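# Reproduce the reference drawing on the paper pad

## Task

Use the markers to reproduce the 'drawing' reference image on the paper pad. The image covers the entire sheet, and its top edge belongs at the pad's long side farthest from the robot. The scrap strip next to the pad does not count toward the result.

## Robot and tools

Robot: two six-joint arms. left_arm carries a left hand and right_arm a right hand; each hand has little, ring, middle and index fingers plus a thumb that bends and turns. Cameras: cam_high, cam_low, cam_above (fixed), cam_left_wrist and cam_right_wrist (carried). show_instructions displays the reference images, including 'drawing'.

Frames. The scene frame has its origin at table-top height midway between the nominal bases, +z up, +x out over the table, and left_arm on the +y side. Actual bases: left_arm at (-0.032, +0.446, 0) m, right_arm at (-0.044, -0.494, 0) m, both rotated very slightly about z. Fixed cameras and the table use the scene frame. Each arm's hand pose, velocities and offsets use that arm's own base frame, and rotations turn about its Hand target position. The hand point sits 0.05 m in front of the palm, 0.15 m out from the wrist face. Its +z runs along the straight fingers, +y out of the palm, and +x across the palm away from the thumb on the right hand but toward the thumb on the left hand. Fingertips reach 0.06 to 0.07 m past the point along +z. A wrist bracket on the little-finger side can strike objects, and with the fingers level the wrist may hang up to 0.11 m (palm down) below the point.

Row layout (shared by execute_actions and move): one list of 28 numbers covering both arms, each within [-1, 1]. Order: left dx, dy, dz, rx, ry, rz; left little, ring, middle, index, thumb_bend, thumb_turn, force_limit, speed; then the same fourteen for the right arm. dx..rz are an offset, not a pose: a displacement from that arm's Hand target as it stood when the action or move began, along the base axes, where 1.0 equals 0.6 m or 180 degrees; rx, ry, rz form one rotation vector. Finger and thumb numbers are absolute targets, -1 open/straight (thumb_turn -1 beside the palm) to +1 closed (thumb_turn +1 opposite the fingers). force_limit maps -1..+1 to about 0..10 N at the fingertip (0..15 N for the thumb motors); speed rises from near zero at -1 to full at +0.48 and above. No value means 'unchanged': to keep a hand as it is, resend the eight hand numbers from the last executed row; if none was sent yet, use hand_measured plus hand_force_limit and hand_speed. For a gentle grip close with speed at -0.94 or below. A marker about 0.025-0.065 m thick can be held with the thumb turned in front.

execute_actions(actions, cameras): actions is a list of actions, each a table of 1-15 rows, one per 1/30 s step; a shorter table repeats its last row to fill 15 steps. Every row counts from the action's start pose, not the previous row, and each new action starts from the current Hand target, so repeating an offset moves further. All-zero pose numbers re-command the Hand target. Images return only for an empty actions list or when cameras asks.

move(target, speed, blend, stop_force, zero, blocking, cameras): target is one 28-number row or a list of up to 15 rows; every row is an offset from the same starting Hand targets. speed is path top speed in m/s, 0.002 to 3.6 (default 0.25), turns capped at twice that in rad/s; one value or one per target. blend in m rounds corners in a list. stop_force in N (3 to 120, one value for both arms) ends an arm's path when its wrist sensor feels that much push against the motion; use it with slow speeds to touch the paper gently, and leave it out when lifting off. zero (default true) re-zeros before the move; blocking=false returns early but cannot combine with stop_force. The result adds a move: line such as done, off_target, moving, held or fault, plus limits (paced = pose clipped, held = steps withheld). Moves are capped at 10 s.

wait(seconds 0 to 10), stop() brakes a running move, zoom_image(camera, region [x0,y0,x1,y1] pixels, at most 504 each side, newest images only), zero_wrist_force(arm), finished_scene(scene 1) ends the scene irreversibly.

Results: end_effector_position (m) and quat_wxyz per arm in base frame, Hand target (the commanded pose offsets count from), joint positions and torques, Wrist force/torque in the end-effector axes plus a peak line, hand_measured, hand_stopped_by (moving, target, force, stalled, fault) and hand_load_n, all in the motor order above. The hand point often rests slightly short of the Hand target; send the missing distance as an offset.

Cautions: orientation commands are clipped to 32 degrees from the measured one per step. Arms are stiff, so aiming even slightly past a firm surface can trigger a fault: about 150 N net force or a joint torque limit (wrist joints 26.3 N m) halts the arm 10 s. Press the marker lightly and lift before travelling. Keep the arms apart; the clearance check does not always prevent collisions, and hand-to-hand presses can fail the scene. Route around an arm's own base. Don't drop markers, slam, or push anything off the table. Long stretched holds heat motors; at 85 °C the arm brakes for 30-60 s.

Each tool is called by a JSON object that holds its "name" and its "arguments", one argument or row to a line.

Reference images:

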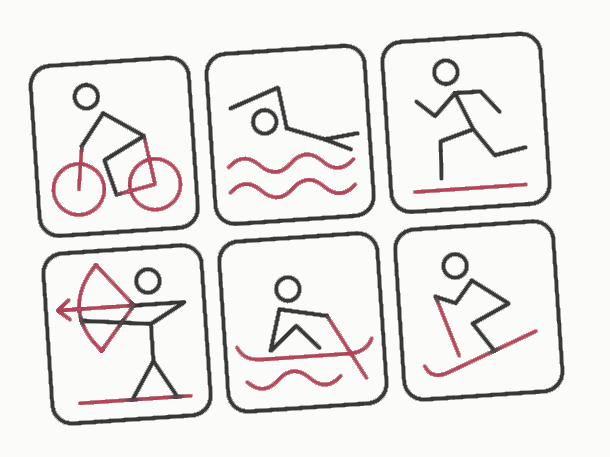

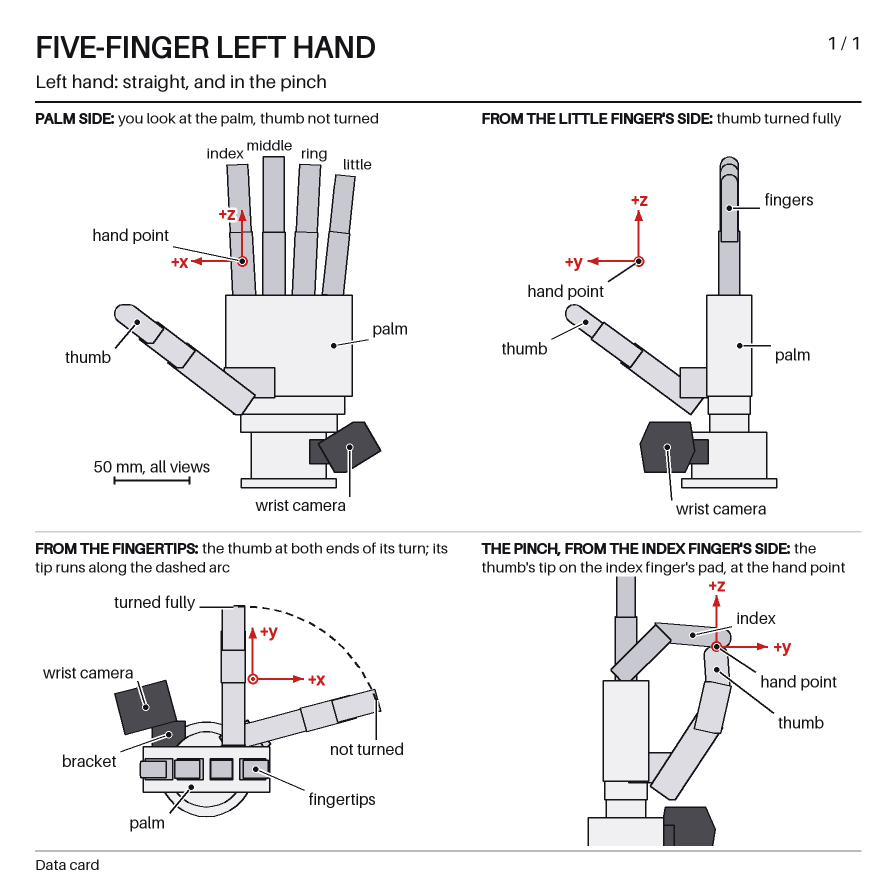

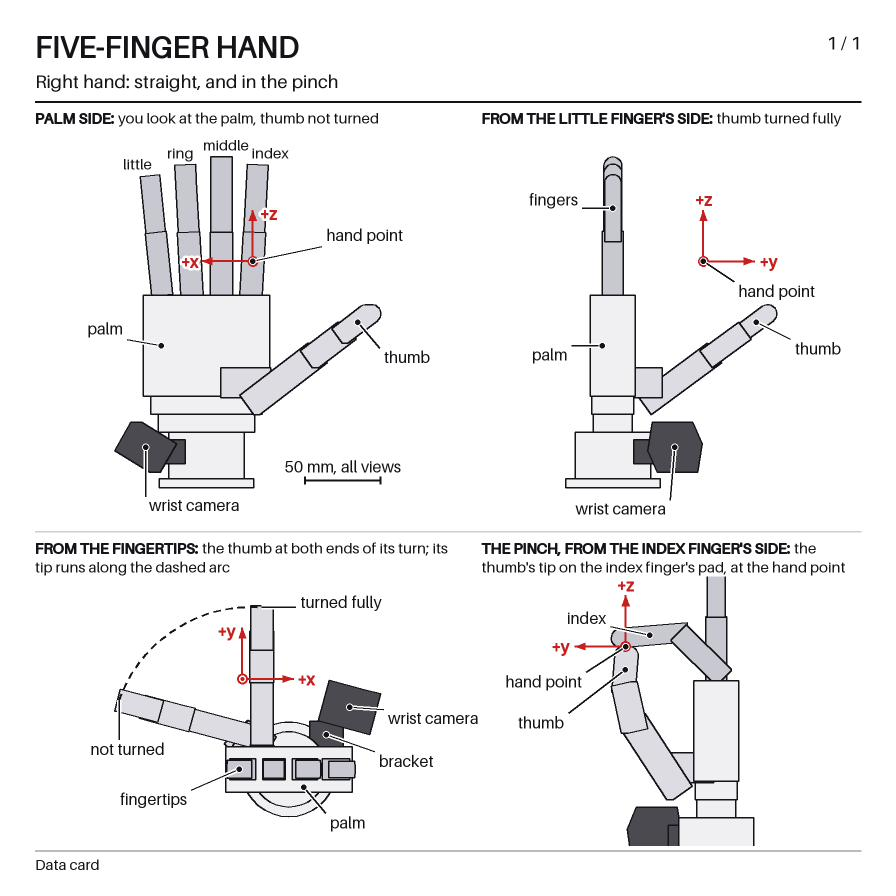

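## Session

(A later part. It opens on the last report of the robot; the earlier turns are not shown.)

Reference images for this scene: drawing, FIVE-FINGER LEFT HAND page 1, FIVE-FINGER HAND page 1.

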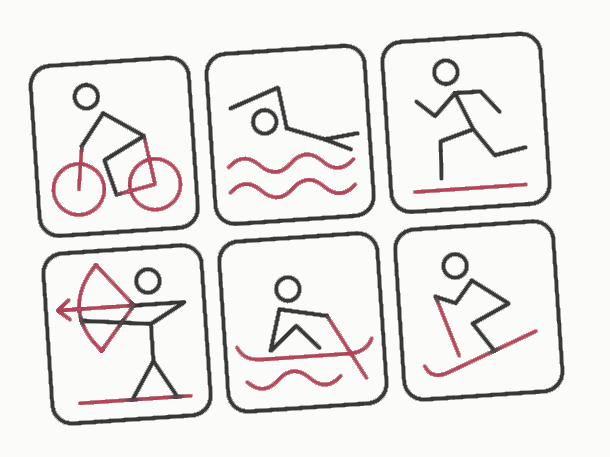

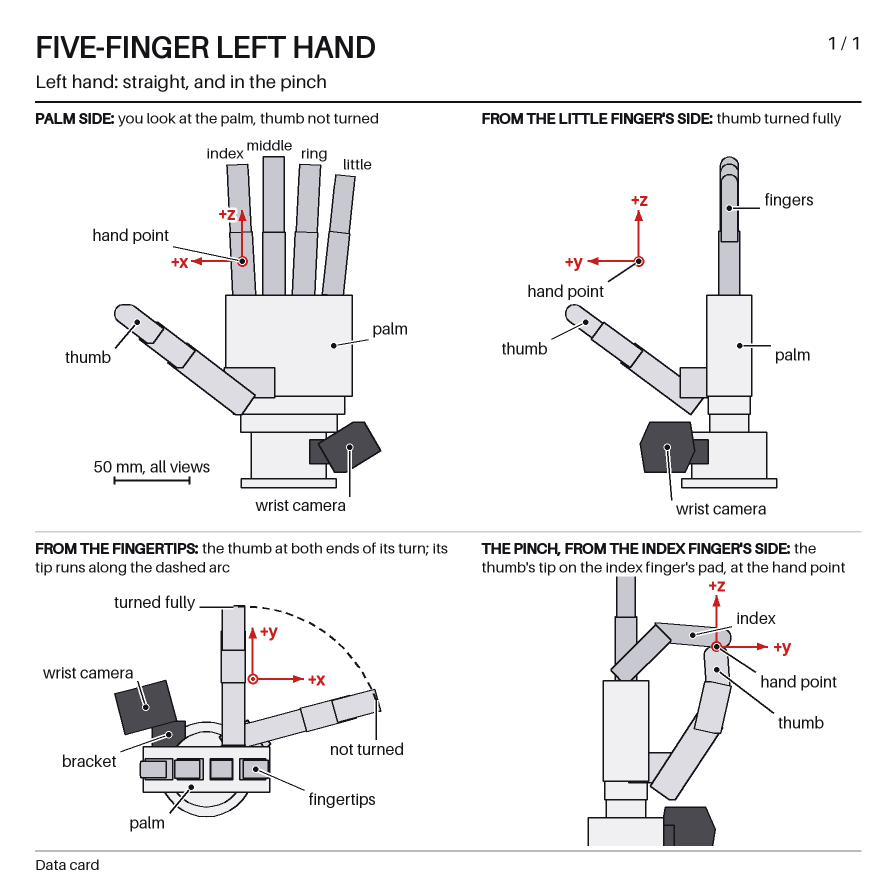

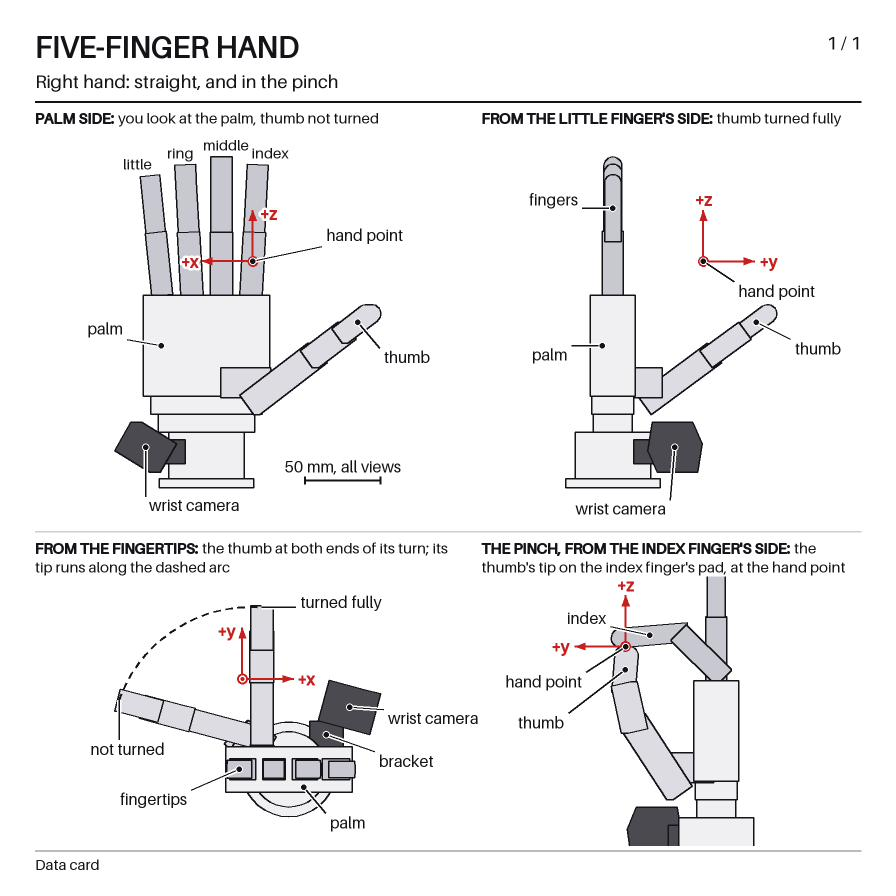

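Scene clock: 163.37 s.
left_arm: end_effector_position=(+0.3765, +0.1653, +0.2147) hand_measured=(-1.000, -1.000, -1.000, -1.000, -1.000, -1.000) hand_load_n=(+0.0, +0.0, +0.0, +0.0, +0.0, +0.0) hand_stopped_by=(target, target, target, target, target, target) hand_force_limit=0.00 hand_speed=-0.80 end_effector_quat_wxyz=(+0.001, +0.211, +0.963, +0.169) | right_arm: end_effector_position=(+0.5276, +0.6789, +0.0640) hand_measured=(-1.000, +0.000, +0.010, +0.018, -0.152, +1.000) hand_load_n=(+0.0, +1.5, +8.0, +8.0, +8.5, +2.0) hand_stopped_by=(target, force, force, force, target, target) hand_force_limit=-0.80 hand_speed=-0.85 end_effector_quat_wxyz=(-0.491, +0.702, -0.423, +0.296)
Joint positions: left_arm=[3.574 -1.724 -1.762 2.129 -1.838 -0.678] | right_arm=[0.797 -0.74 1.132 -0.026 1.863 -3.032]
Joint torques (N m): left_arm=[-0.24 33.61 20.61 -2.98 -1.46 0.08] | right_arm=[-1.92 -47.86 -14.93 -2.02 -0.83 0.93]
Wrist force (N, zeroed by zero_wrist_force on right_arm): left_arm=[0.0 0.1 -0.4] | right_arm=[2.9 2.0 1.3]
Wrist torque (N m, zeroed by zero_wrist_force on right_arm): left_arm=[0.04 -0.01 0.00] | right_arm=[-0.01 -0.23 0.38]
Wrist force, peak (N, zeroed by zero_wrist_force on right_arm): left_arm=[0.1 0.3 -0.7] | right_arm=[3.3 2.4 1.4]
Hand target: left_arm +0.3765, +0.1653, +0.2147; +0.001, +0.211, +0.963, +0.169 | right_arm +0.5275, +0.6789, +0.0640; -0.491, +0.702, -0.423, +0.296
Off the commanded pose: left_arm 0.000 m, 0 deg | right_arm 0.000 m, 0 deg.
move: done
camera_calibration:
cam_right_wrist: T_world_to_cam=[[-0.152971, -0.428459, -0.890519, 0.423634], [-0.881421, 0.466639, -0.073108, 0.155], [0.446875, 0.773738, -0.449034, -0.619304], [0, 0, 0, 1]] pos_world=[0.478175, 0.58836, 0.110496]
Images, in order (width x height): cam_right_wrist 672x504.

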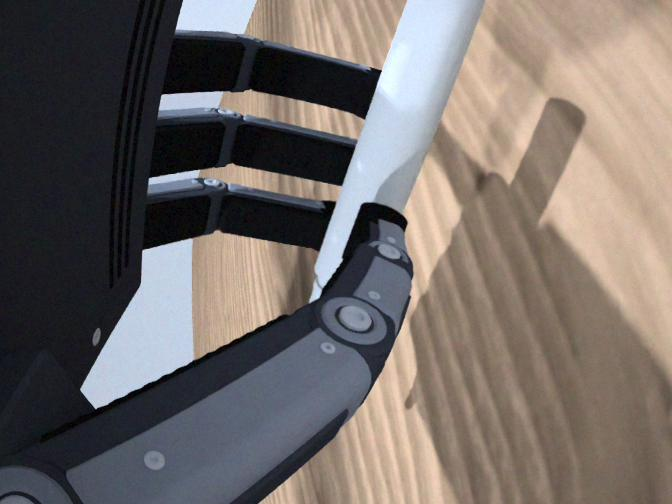

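{"name": "move", "arguments": {
  "target": [
    [0,0,0,0,0,0,-1,-1,-1,-1,-1,-1,0,-0.8,-0.13725,-0.4801,0.035,-0.3348,-0.3839,0.1832,-1,0.5,0.6,0.6,-0.15,1,-0.8,-0.85]
  ],
  "speed": 0.3,
  "cameras": ["cam_high","cam_right_wrist"]
}}

{"name": "zoom_image", "arguments": {
  "camera": "cam_high",
  "region": [300, 190, 460, 310]
}}

{"name": "zero_wrist_force", "arguments": {
  "arm": "right_arm"
}}

{"name": "move", "arguments": {
  "target": [
    [0,0,0,0,0,0,-1,-1,-1,-1,-1,-1,0,-0.8,0,0,-0.02,0,0,0,-1,0.5,0.6,0.6,-0.15,1,-0.8,-0.85]
  ],
  "speed": 0.05
}}

{"name": "move", "arguments": {
  "target": [
    [0,0,0,0,0,0,-1,-1,-1,-1,-1,-1,0,-0.8,0,0,-0.05,0,0,0,-1,0.5,0.6,0.6,-0.15,1,-0.8,-0.85]
  ],
  "speed": 0.01,
  "stop_force": 3
}}

Scene clock: 169.37 s.
left_arm: end_effector_position=(+0.3765, +0.1653, +0.2147) hand_measured=(-1.000, -1.000, -1.000, -1.000, -1.000, -1.000) hand_load_n=(+0.0, +0.0, +0.0, +0.0, +0.0, -0.5) hand_stopped_by=(target, target, target, target, target, target) hand_force_limit=0.00 hand_speed=-0.80 end_effector_quat_wxyz=(+0.001, +0.211, +0.963, +0.169) | right_arm: end_effector_position=(+0.4453, +0.3909, +0.0851) hand_measured=(-1.000, +0.000, +0.010, +0.018, -0.152, +1.000) hand_load_n=(+0.0, +1.0, +8.5, +8.5, +8.5, +2.0) hand_stopped_by=(target, force, force, force, target, target) hand_force_limit=-0.80 hand_speed=-0.85 end_effector_quat_wxyz=(-0.299, +0.641, +0.299, +0.641)
Joint positions: left_arm=[3.574 -1.724 -1.762 2.129 -1.838 -0.678] | right_arm=[0.378 -1.252 2.357 -1.106 1.076 -4.712]
Joint torques (N m): left_arm=[0.27 33.78 19.99 -2.98 -1.52 0.26] | right_arm=[1.1 -19.15 -6.61 -0.26 -1.35 -1.55]
Wrist force (N, zeroed by zero_wrist_force on right_arm): left_arm=[0.0 -0.1 -0.5] | right_arm=[0.4 -0.4 0.7]
Wrist torque (N m, zeroed by zero_wrist_force on right_arm): left_arm=[0.02 -0.02 0.00] | right_arm=[-0.14 -0.05 0.02]
Wrist force, peak (N, zeroed by zero_wrist_force on right_arm): left_arm=[-0.2 0.1 -0.8] | right_arm=[3.2 2.3 2.0]
Hand target: left_arm +0.3765, +0.1653, +0.2147; +0.001, +0.211, +0.963, +0.169 | right_arm +0.4452, +0.3909, +0.0850; -0.299, +0.641, +0.299, +0.641
Off the commanded pose: left_arm 0.000 m, 0 deg | right_arm 0.000 m, 0 deg.
move: done
camera_calibration:
cam_right_wrist: T_world_to_cam=[[0.721919, -0.619914, 0.307473, -0.110272], [-0.12351, -0.55264, -0.824218, 0.343241], [0.680866, 0.557042, -0.475527, -0.36734], [0, 0, 0, 1]] pos_world=[0.372111, 0.325954, 0.142131]
Images, in order (width x height): cam_high 896x504, cam_right_wrist 672x504.

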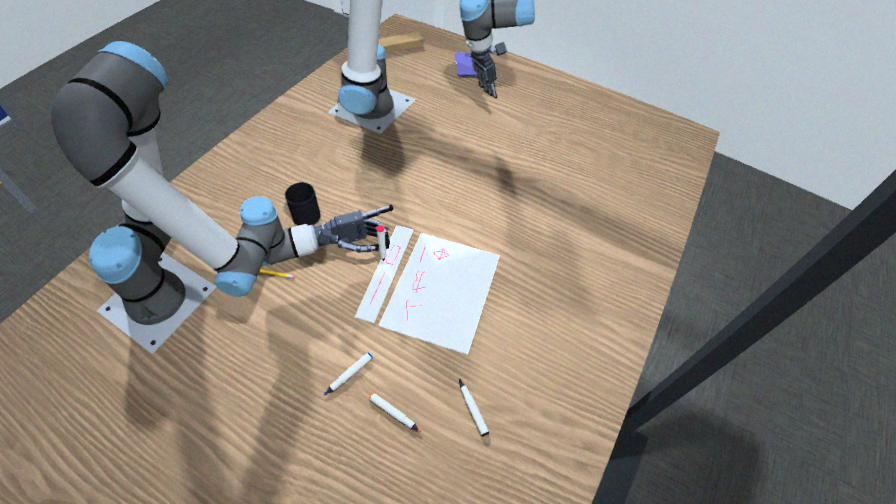

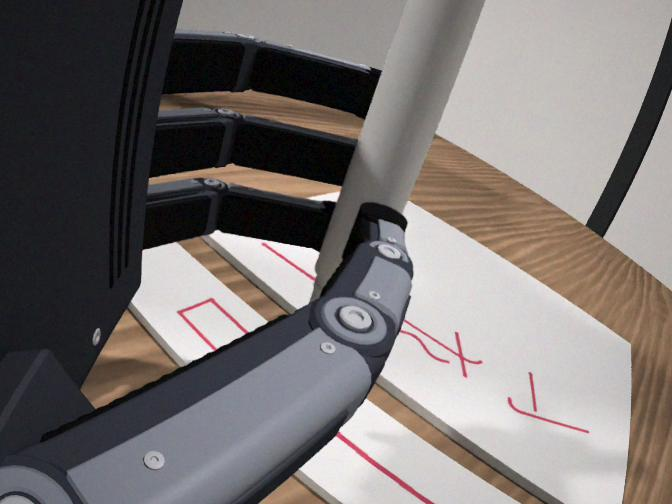

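Scaled by 3.150.

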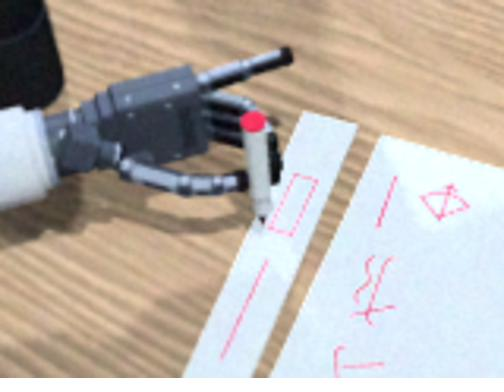

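Wrist force sensor zeroed.

Scene clock: 170.10 s.
left_arm: end_effector_position=(+0.3765, +0.1653, +0.2147) hand_measured=(-1.000, -1.000, -1.000, -1.000, -1.000, -1.000) hand_load_n=(+0.0, +0.0, +0.0, +0.0, +0.0, +0.0) hand_stopped_by=(target, target, target, target, target, target) hand_force_limit=0.00 hand_speed=-0.80 end_effector_quat_wxyz=(+0.001, +0.211, +0.963, +0.169) | right_arm: end_effector_position=(+0.4452, +0.3909, +0.0730) hand_measured=(-1.000, +0.000, +0.010, +0.018, -0.152, +1.000) hand_load_n=(+0.0, +1.5, +8.0, +8.5, +8.5, +2.0) hand_stopped_by=(target, force, force, force, target, target) hand_force_limit=-0.80 hand_speed=-0.85 end_effector_quat_wxyz=(-0.299, +0.641, +0.299, +0.641) end_effector_velocity=(+0.000, +0.000, +0.001) end_effector_angular_velocity=(-0.001, +0.002, -0.001)
Joint positions: left_arm=[3.574 -1.724 -1.762 2.129 -1.838 -0.678] | right_arm=[0.378 -1.216 2.362 -1.147 1.076 -4.712]
Joint velocities: left_arm=[within noise] | right_arm=[0 -0.004 0 0.006 0.001 0]
Joint torques (N m): left_arm=[-1.07 33.88 20.03 -3.03 -1.44 0.14] | right_arm=[-4.97 -32.59 -9.94 0.37 -1.17 -0.76]
Wrist force (N, zeroed by zero_wrist_force on right_arm): left_arm=[-0.2 -0.2 -0.5] | right_arm=[0.0 0.3 0.0]
Wrist torque (N m, zeroed by zero_wrist_force on right_arm): left_arm=[-0.01 0.03 0.00] | right_arm=[0.05 0.00 0.05]
Wrist force, peak (N, zeroed by zero_wrist_force on right_arm): left_arm=[0.1 0.1 -0.7] | right_arm=[0.4 -0.1 -0.4]
Hand target: left_arm +0.3765, +0.1653, +0.2147; +0.001, +0.211, +0.963, +0.169 | right_arm +0.4452, +0.3909, +0.0730; -0.299, +0.641, +0.299, +0.641
Off the commanded pose: left_arm 0.000 m, 0 deg | right_arm 0.000 m, 0 deg.
move: done

Scene clock: 172.17 s.
left_arm: end_effector_position=(+0.3765, +0.1653, +0.2147) hand_measured=(-1.000, -1.000, -1.000, -1.000, -1.000, -1.000) hand_load_n=(+0.0, +0.0, +0.0, +0.0, +0.0, +0.0) hand_stopped_by=(target, target, target, target, target, target) hand_force_limit=0.00 hand_speed=-0.80 end_effector_quat_wxyz=(+0.001, +0.211, +0.963, +0.169) | right_arm: end_effector_position=(+0.4452, +0.3909, +0.0599) hand_measured=(-1.000, +0.000, +0.010, +0.018, -0.152, +1.000) hand_load_n=(+0.0, +1.0, +8.0, +8.0, +8.0, +1.0) hand_stopped_by=(target, force, force, force, target, target) hand_force_limit=-0.80 hand_speed=-0.85 end_effector_quat_wxyz=(-0.299, +0.641, +0.299, +0.641)
Joint positions: left_arm=[3.574 -1.724 -1.762 2.129 -1.838 -0.678] | right_arm=[0.378 -1.175 2.366 -1.191 1.076 -4.712]
Joint torques (N m): left_arm=[-0.29 33.78 19.94 -3.01 -1.54 0.08] | right_arm=[-10.21 -31.36 -15.12 -0.48 -0.45 1.33]
Wrist force (N, zeroed by zero_wrist_force on right_arm): left_arm=[-0.1 0.2 -0.4] | right_arm=[3.0 0.3 0.2]
Wrist torque (N m, zeroed by zero_wrist_force on right_arm): left_arm=[0.06 0.01 -0.01] | right_arm=[0.07 0.02 0.04]
Wrist force, peak (N, zeroed by zero_wrist_force on right_arm): left_arm=[-0.1 0.0 -0.7] | right_arm=[6.0 -0.3 -0.1]
Hand target: left_arm +0.3765, +0.1653, +0.2147; +0.001, +0.211, +0.963, +0.169 | right_arm +0.4452, +0.3909, +0.0599; -0.299, +0.641, +0.299, +0.641 (not the last commanded pose)
Off the commanded pose: left_arm 0.000 m, 0 deg | right_arm 0.017 m, 0 deg.
move: contact (right_arm)

{"name": "move", "arguments": {
  "target": [
    [0,0,0,0,0,0,-1,-1,-1,-1,-1,-1,0,-0.8,0,0,0.0005,0,0,0,-1,0.5,0.6,0.6,-0.15,1,-0.8,-0.85],
    [0,0,0,0,0,0,-1,-1,-1,-1,-1,-1,0,-0.8,0.02933,0.00633,0.0005,0,0,0,-1,0.5,0.6,0.6,-0.15,1,-0.8,-0.85],
    [0,0,0,0,0,0,-1,-1,-1,-1,-1,-1,0,-0.8,0.03355,-0.01322,0.0005,0,0,0,-1,0.5,0.6,0.6,-0.15,1,-0.8,-0.85],
    [0,0,0,0,0,0,-1,-1,-1,-1,-1,-1,0,-0.8,0.03355,-0.01322,0.0105,0,0,0,-1,0.5,0.6,0.6,-0.15,1,-0.8,-0.85],
    [0,0,0,0,0,0,-1,-1,-1,-1,-1,-1,0,-0.8,-0.15,-0.1,0.06,0,0,0,-1,0.5,0.6,0.6,-0.15,1,-0.8,-0.85]
  ],
  "speed": [0.02,0.04,0.04,0.1,0.25],
  "cameras": ["cam_above"]
}}

{"name": "zoom_image", "arguments": {
  "camera": "cam_above",
  "region": [475, 305, 520, 341]
}}

Scene clock: 175.80 s.
left_arm: end_effector_position=(+0.3765, +0.1653, +0.2147) hand_measured=(-1.000, -1.000, -1.000, -1.000, -1.000, -1.000) hand_load_n=(-0.5, +0.0, +0.0, +0.0, +0.0, +0.0) hand_stopped_by=(target, target, target, target, target, target) hand_force_limit=0.00 hand_speed=-0.80 end_effector_quat_wxyz=(+0.001, +0.211, +0.963, +0.169) | right_arm: end_effector_position=(+0.3553, +0.3309, +0.0959) hand_measured=(-1.000, +0.000, +0.010, +0.018, -0.152, +1.000) hand_load_n=(+0.0, +1.0, +8.5, +9.0, +8.0, +1.5) hand_stopped_by=(target, force, force, force, target, target) hand_force_limit=-0.80 hand_speed=-0.85 end_effector_quat_wxyz=(-0.299, +0.641, +0.299, +0.641)
Joint positions: left_arm=[3.574 -1.724 -1.762 2.129 -1.838 -0.678] | right_arm=[0.263 -1.492 2.654 -1.162 0.961 -4.712]
Joint torques (N m): left_arm=[-0.55 33.37 19.97 -2.99 -1.52 0.3] | right_arm=[11.6 -22.62 -4.9 -3.28 0.89 1.49]
Wrist force (N, zeroed by zero_wrist_force on right_arm): left_arm=[-0.1 0.0 -0.2] | right_arm=[0.0 0.3 -0.1]
Wrist torque (N m, zeroed by zero_wrist_force on right_arm): left_arm=[0.01 0.02 -0.01] | right_arm=[0.05 -0.01 0.05]
Wrist force, peak (N, zeroed by zero_wrist_force on right_arm): left_arm=[-0.1 0.2 -0.8] | right_arm=[3.2 0.0 -0.2]
Hand target: left_arm +0.3765, +0.1653, +0.2147; +0.001, +0.211, +0.963, +0.169 | right_arm +0.3552, +0.3309, +0.0959; -0.299, +0.641, +0.299, +0.641
Off the commanded pose: left_arm 0.000 m, 0 deg | right_arm 0.000 m, 0 deg.
move: done
Images, in order (width x height): cam_above 896x504.

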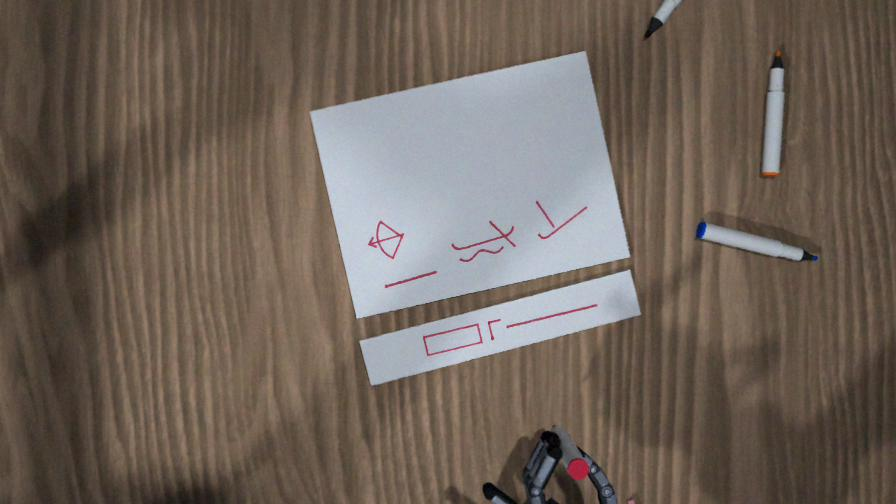

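Scaled by 11.200.

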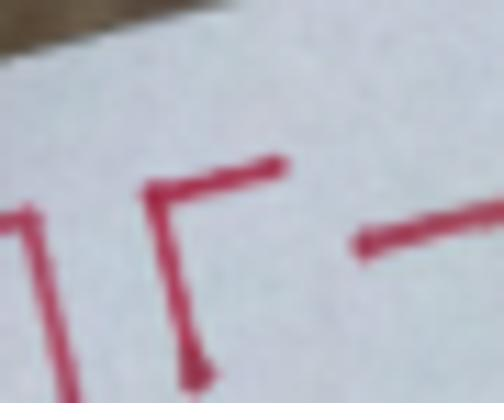

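{"name": "move", "arguments": {
  "target": [
    [0,0,0,0,0,0,-1,-1,-1,-1,-1,-1,0,-0.8,0.42759,0.30167,-0.0495,0,0,0,-1,0.5,0.6,0.6,-0.15,1,-0.8,-0.85],
    [0,0,0,0,0,0,-1,-1,-1,-1,-1,-1,0,-0.8,0.42759,0.30167,-0.0595,0,0,0,-1,0.5,0.6,0.6,-0.15,1,-0.8,-0.85],
    [0,0,0,0,0,0,-1,-1,-1,-1,-1,-1,0,-0.8,0.41636,0.30239,-0.0595,0,0,0,-1,0.5,0.6,0.6,-0.15,1,-0.8,-0.85],
    [0,0,0,0,0,0,-1,-1,-1,-1,-1,-1,0,-0.8,0.407,0.30861,-0.0595,0,0,0,-1,0.5,0.6,0.6,-0.15,1,-0.8,-0.85],
    [0,0,0,0,0,0,-1,-1,-1,-1,-1,-1,0,-0.8,0.40201,0.31866,-0.0595,0,0,0,-1,0.5,0.6,0.6,-0.15,1,-0.8,-0.85],
    [0,0,0,0,0,0,-1,-1,-1,-1,-1,-1,0,-0.8,0.40275,0.32986,-0.0595,0,0,0,-1,0.5,0.6,0.6,-0.15,1,-0.8,-0.85],
    [0,0,0,0,0,0,-1,-1,-1,-1,-1,-1,0,-0.8,0.40901,0.3392,-0.0595,0,0,0,-1,0.5,0.6,0.6,-0.15,1,-0.8,-0.85],
    [0,0,0,0,0,0,-1,-1,-1,-1,-1,-1,0,-0.8,0.4191,0.34418,-0.0595,0,0,0,-1,0.5,0.6,0.6,-0.15,1,-0.8,-0.85],
    [0,0,0,0,0,0,-1,-1,-1,-1,-1,-1,0,-0.8,0.43033,0.34346,-0.0595,0,0,0,-1,0.5,0.6,0.6,-0.15,1,-0.8,-0.85],
    [0,0,0,0,0,0,-1,-1,-1,-1,-1,-1,0,-0.8,0.43969,0.33724,-0.0595,0,0,0,-1,0.5,0.6,0.6,-0.15,1,-0.8,-0.85],
    [0,0,0,0,0,0,-1,-1,-1,-1,-1,-1,0,-0.8,0.44467,0.32718,-0.0595,0,0,0,-1,0.5,0.6,0.6,-0.15,1,-0.8,-0.85],
    [0,0,0,0,0,0,-1,-1,-1,-1,-1,-1,0,-0.8,0.44394,0.31599,-0.0595,0,0,0,-1,0.5,0.6,0.6,-0.15,1,-0.8,-0.85],
    [0,0,0,0,0,0,-1,-1,-1,-1,-1,-1,0,-0.8,0.43768,0.30665,-0.0595,0,0,0,-1,0.5,0.6,0.6,-0.15,1,-0.8,-0.85],
    [0,0,0,0,0,0,-1,-1,-1,-1,-1,-1,0,-0.8,0.42759,0.30167,-0.0595,0,0,0,-1,0.5,0.6,0.6,-0.15,1,-0.8,-0.85],
    [0,0,0,0,0,0,-1,-1,-1,-1,-1,-1,0,-0.8,0.42759,0.30167,-0.0495,0,0,0,-1,0.5,0.6,0.6,-0.15,1,-0.8,-0.85]
  ],
  "speed": [0.3,0.02,0.03,0.03,0.03,0.03,0.03,0.03,0.03,0.03,0.03,0.03,0.03,0.03,0.1],
  "blend": [0,0,0.0015,0.0015,0.0015,0.0015,0.0015,0.0015,0.0015,0.0015,0.0015,0.0015,0.0015,0,0]
}}

Scene clock: 186.17 s.
left_arm: end_effector_position=(+0.3765, +0.1653, +0.2147) hand_measured=(-1.000, -1.000, -1.000, -1.000, -1.000, -1.000) hand_load_n=(+0.0, +0.0, +0.0, -0.5, +0.0, +0.0) hand_stopped_by=(target, target, target, target, target, target) hand_force_limit=0.00 hand_speed=-0.80 end_effector_quat_wxyz=(+0.001, +0.211, +0.963, +0.169) | right_arm: end_effector_position=(+0.6118, +0.5119, +0.0663) hand_measured=(-1.000, +0.000, +0.010, +0.018, -0.152, +1.000) hand_load_n=(+0.0, +1.0, +8.5, +9.0, +8.0, +1.5) hand_stopped_by=(target, force, force, force, target, target) hand_force_limit=-0.80 hand_speed=-0.85 end_effector_quat_wxyz=(-0.299, +0.641, +0.299, +0.641)
Joint positions: left_arm=[3.574 -1.724 -1.762 2.129 -1.838 -0.678] | right_arm=[0.477 -0.891 1.747 -0.856 1.175 -4.712]
Joint torques (N m): left_arm=[-0.36 32.92 20.33 -3.06 -1.72 0.22] | right_arm=[11.35 -38.67 -15.53 -3.51 1.12 1.15]
Wrist force (N, zeroed by zero_wrist_force on right_arm): left_arm=[-0.4 0.3 -0.7] | right_arm=[-0.6 0.3 -0.3]
Wrist torque (N m, zeroed by zero_wrist_force on right_arm): left_arm=[0.09 0.04 -0.03] | right_arm=[0.08 0.09 0.02]
Wrist force, peak (N, zeroed by zero_wrist_force on right_arm): left_arm=[-0.4 0.3 -0.7] | right_arm=[3.0 1.1 0.7]
Hand target: left_arm +0.3765, +0.1653, +0.2147; +0.001, +0.211, +0.963, +0.169 | right_arm +0.6118, +0.5119, +0.0662; -0.299, +0.641, +0.299, +0.641
Off the commanded pose: left_arm 0.000 m, 0 deg | right_arm 0.000 m, 0 deg.
move: done

{"name": "move", "arguments": {
  "target": [
    [0,0,0,0,0,0,-1,-1,-1,-1,-1,-1,0,-0.8,0.01646,-0.06107,0,0,0,0,-1,0.5,0.6,0.6,-0.15,1,-0.8,-0.85],
    [0,0,0,0,0,0,-1,-1,-1,-1,-1,-1,0,-0.8,0.01646,-0.06107,-0.01,0,0,0,-1,0.5,0.6,0.6,-0.15,1,-0.8,-0.85],
    [0,0,0,0,0,0,-1,-1,-1,-1,-1,-1,0,-0.8,0.00523,-0.06035,-0.01,0,0,0,-1,0.5,0.6,0.6,-0.15,1,-0.8,-0.85],
    [0,0,0,0,0,0,-1,-1,-1,-1,-1,-1,0,-0.8,-0.00413,-0.05413,-0.01,0,0,0,-1,0.5,0.6,0.6,-0.15,1,-0.8,-0.85],
    [0,0,0,0,0,0,-1,-1,-1,-1,-1,-1,0,-0.8,-0.00912,-0.04408,-0.01,0,0,0,-1,0.5,0.6,0.6,-0.15,1,-0.8,-0.85],
    [0,0,0,0,0,0,-1,-1,-1,-1,-1,-1,0,-0.8,-0.00838,-0.03288,-0.01,0,0,0,-1,0.5,0.6,0.6,-0.15,1,-0.8,-0.85],
    [0,0,0,0,0,0,-1,-1,-1,-1,-1,-1,0,-0.8,-0.00212,-0.02354,-0.01,0,0,0,-1,0.5,0.6,0.6,-0.15,1,-0.8,-0.85],
    [0,0,0,0,0,0,-1,-1,-1,-1,-1,-1,0,-0.8,0.00797,-0.01856,-0.01,0,0,0,-1,0.5,0.6,0.6,-0.15,1,-0.8,-0.85],
    [0,0,0,0,0,0,-1,-1,-1,-1,-1,-1,0,-0.8,0.0192,-0.01928,-0.01,0,0,0,-1,0.5,0.6,0.6,-0.15,1,-0.8,-0.85],
    [0,0,0,0,0,0,-1,-1,-1,-1,-1,-1,0,-0.8,0.02856,-0.0255,-0.01,0,0,0,-1,0.5,0.6,0.6,-0.15,1,-0.8,-0.85],
    [0,0,0,0,0,0,-1,-1,-1,-1,-1,-1,0,-0.8,0.03354,-0.03556,-0.01,0,0,0,-1,0.5,0.6,0.6,-0.15,1,-0.8,-0.85],
    [0,0,0,0,0,0,-1,-1,-1,-1,-1,-1,0,-0.8,0.03281,-0.04675,-0.01,0,0,0,-1,0.5,0.6,0.6,-0.15,1,-0.8,-0.85],
    [0,0,0,0,0,0,-1,-1,-1,-1,-1,-1,0,-0.8,0.02655,-0.05609,-0.01,0,0,0,-1,0.5,0.6,0.6,-0.15,1,-0.8,-0.85],
    [0,0,0,0,0,0,-1,-1,-1,-1,-1,-1,0,-0.8,0.01646,-0.06107,-0.01,0,0,0,-1,0.5,0.6,0.6,-0.15,1,-0.8,-0.85],
    [0,0,0,0,0,0,-1,-1,-1,-1,-1,-1,0,-0.8,0.01646,-0.06107,0,0,0,0,-1,0.5,0.6,0.6,-0.15,1,-0.8,-0.85]
  ],
  "speed": [0.2,0.02,0.03,0.03,0.03,0.03,0.03,0.03,0.03,0.03,0.03,0.03,0.03,0.03,0.1],
  "blend": [0,0,0.0015,0.0015,0.0015,0.0015,0.0015,0.0015,0.0015,0.0015,0.0015,0.0015,0.0015,0,0]
}}

{"name": "move", "arguments": {
  "target": [
    [0,0,0,0,0,0,-1,-1,-1,-1,-1,-1,0,-0.8,-0.3,-0.1,0.03,0,0,0,-1,0.5,0.6,0.6,-0.15,1,-0.8,-0.85]
  ],
  "speed": 0.3,
  "cameras": ["cam_above"]
}}

{"name": "zoom_image", "arguments": {
  "camera": "cam_above",
  "region": [320, 120, 480, 300]
}}

Scene clock: 192.70 s.
left_arm: end_effector_position=(+0.3765, +0.1653, +0.2147) hand_measured=(-1.000, -1.000, -1.000, -1.000, -1.000, -1.000) hand_load_n=(+0.0, +0.0, +0.0, +0.0, +0.0, +0.0) hand_stopped_by=(target, target, target, target, target, target) hand_force_limit=0.00 hand_speed=-0.80 end_effector_quat_wxyz=(+0.001, +0.211, +0.963, +0.169) | right_arm: end_effector_position=(+0.6217, +0.4753, +0.0662) hand_measured=(-1.000, +0.000, +0.010, +0.018, -0.152, +1.000) hand_load_n=(+0.0, +1.0, +8.0, +8.5, +8.0, +1.5) hand_stopped_by=(target, force, force, force, target, target) hand_force_limit=-0.80 hand_speed=-0.85 end_effector_quat_wxyz=(-0.299, +0.641, +0.299, +0.641)
Joint positions: left_arm=[3.574 -1.724 -1.762 2.129 -1.838 -0.678] | right_arm=[0.404 -0.916 1.798 -0.883 1.103 -4.712]
Joint torques (N m): left_arm=[-0.01 33.48 21.14 -3.23 -1.64 0.21] | right_arm=[-9.3 -35.74 -14.67 -3.21 -0.75 1.34]
Wrist force (N, zeroed by zero_wrist_force on right_arm): left_arm=[-0.1 0.1 -0.6] | right_arm=[-0.3 0.5 0.2]
Wrist torque (N m, zeroed by zero_wrist_force on right_arm): left_arm=[0.06 0.00 0.00] | right_arm=[0.12 0.01 0.07]
Wrist force, peak (N, zeroed by zero_wrist_force on right_arm): left_arm=[-0.3 -0.1 -0.8] | right_arm=[2.2 1.4 0.7]
Hand target: left_arm +0.3765, +0.1653, +0.2147; +0.001, +0.211, +0.963, +0.169 | right_arm +0.6216, +0.4753, +0.0662; -0.299, +0.641, +0.299, +0.641
Off the commanded pose: left_arm 0.000 m, 0 deg | right_arm 0.000 m, 0 deg.
move: done

Scene clock: 193.83 s.
left_arm: end_effector_position=(+0.3765, +0.1653, +0.2147) hand_measured=(-1.000, -1.000, -1.000, -1.000, -1.000, -1.000) hand_load_n=(+0.0, +0.0, +0.0, +0.0, +0.0, +0.0) hand_stopped_by=(target, target, target, target, target, target) hand_force_limit=0.00 hand_speed=-0.80 end_effector_quat_wxyz=(+0.001, +0.211, +0.963, +0.169) | right_arm: end_effector_position=(+0.4417, +0.4153, +0.0842) hand_measured=(-1.000, +0.000, +0.010, +0.018, -0.152, +1.000) hand_load_n=(+0.0, +0.5, +8.0, +8.5, +8.0, +1.5) hand_stopped_by=(target, force, force, force, target, target) hand_force_limit=-0.80 hand_speed=-0.85 end_effector_quat_wxyz=(-0.299, +0.641, +0.299, +0.641)
Joint positions: left_arm=[3.574 -1.724 -1.762 2.129 -1.838 -0.678] | right_arm=[0.453 -1.225 2.314 -1.089 1.151 -4.712]
Joint torques (N m): left_arm=[-0.28 34.11 20.73 -3.2 -1.74 0.15] | right_arm=[-11.9 -34.61 -4.93 -0.74 -0.85 1.48]
Wrist force (N, zeroed by zero_wrist_force on right_arm): left_arm=[-0.2 0.0 -0.6] | right_arm=[0.0 -0.2 -0.2]
Wrist torque (N m, zeroed by zero_wrist_force on right_arm): left_arm=[0.04 0.02 -0.01] | right_arm=[-0.02 0.03 0.11]
Wrist force, peak (N, zeroed by zero_wrist_force on right_arm): left_arm=[0.1 0.2 -0.8] | right_arm=[0.2 -1.2 -2.3]
Hand target: left_arm +0.3765, +0.1653, +0.2147; +0.001, +0.211, +0.963, +0.169 | right_arm +0.4416, +0.4153, +0.0842; -0.299, +0.641, +0.299, +0.641
Off the commanded pose: left_arm 0.000 m, 0 deg | right_arm 0.000 m, 0 deg.
move: done
Images, in order (width x height): cam_above 896x504.

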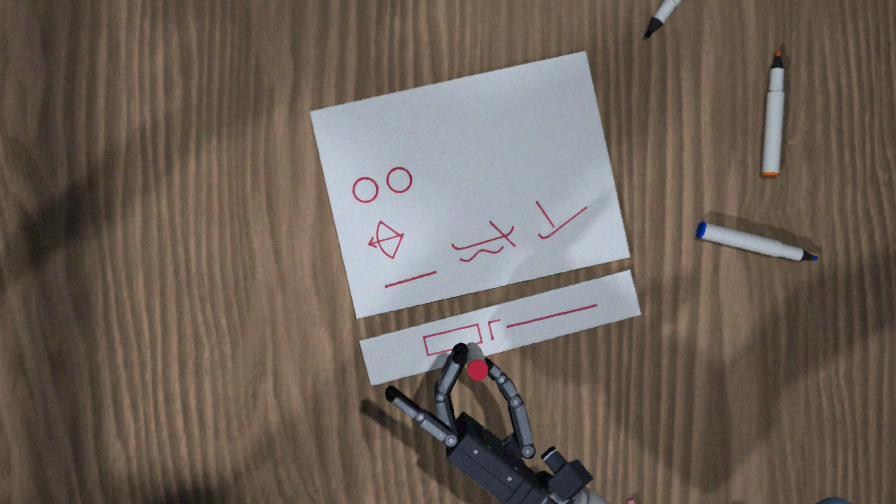

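Scaled by 2.800.

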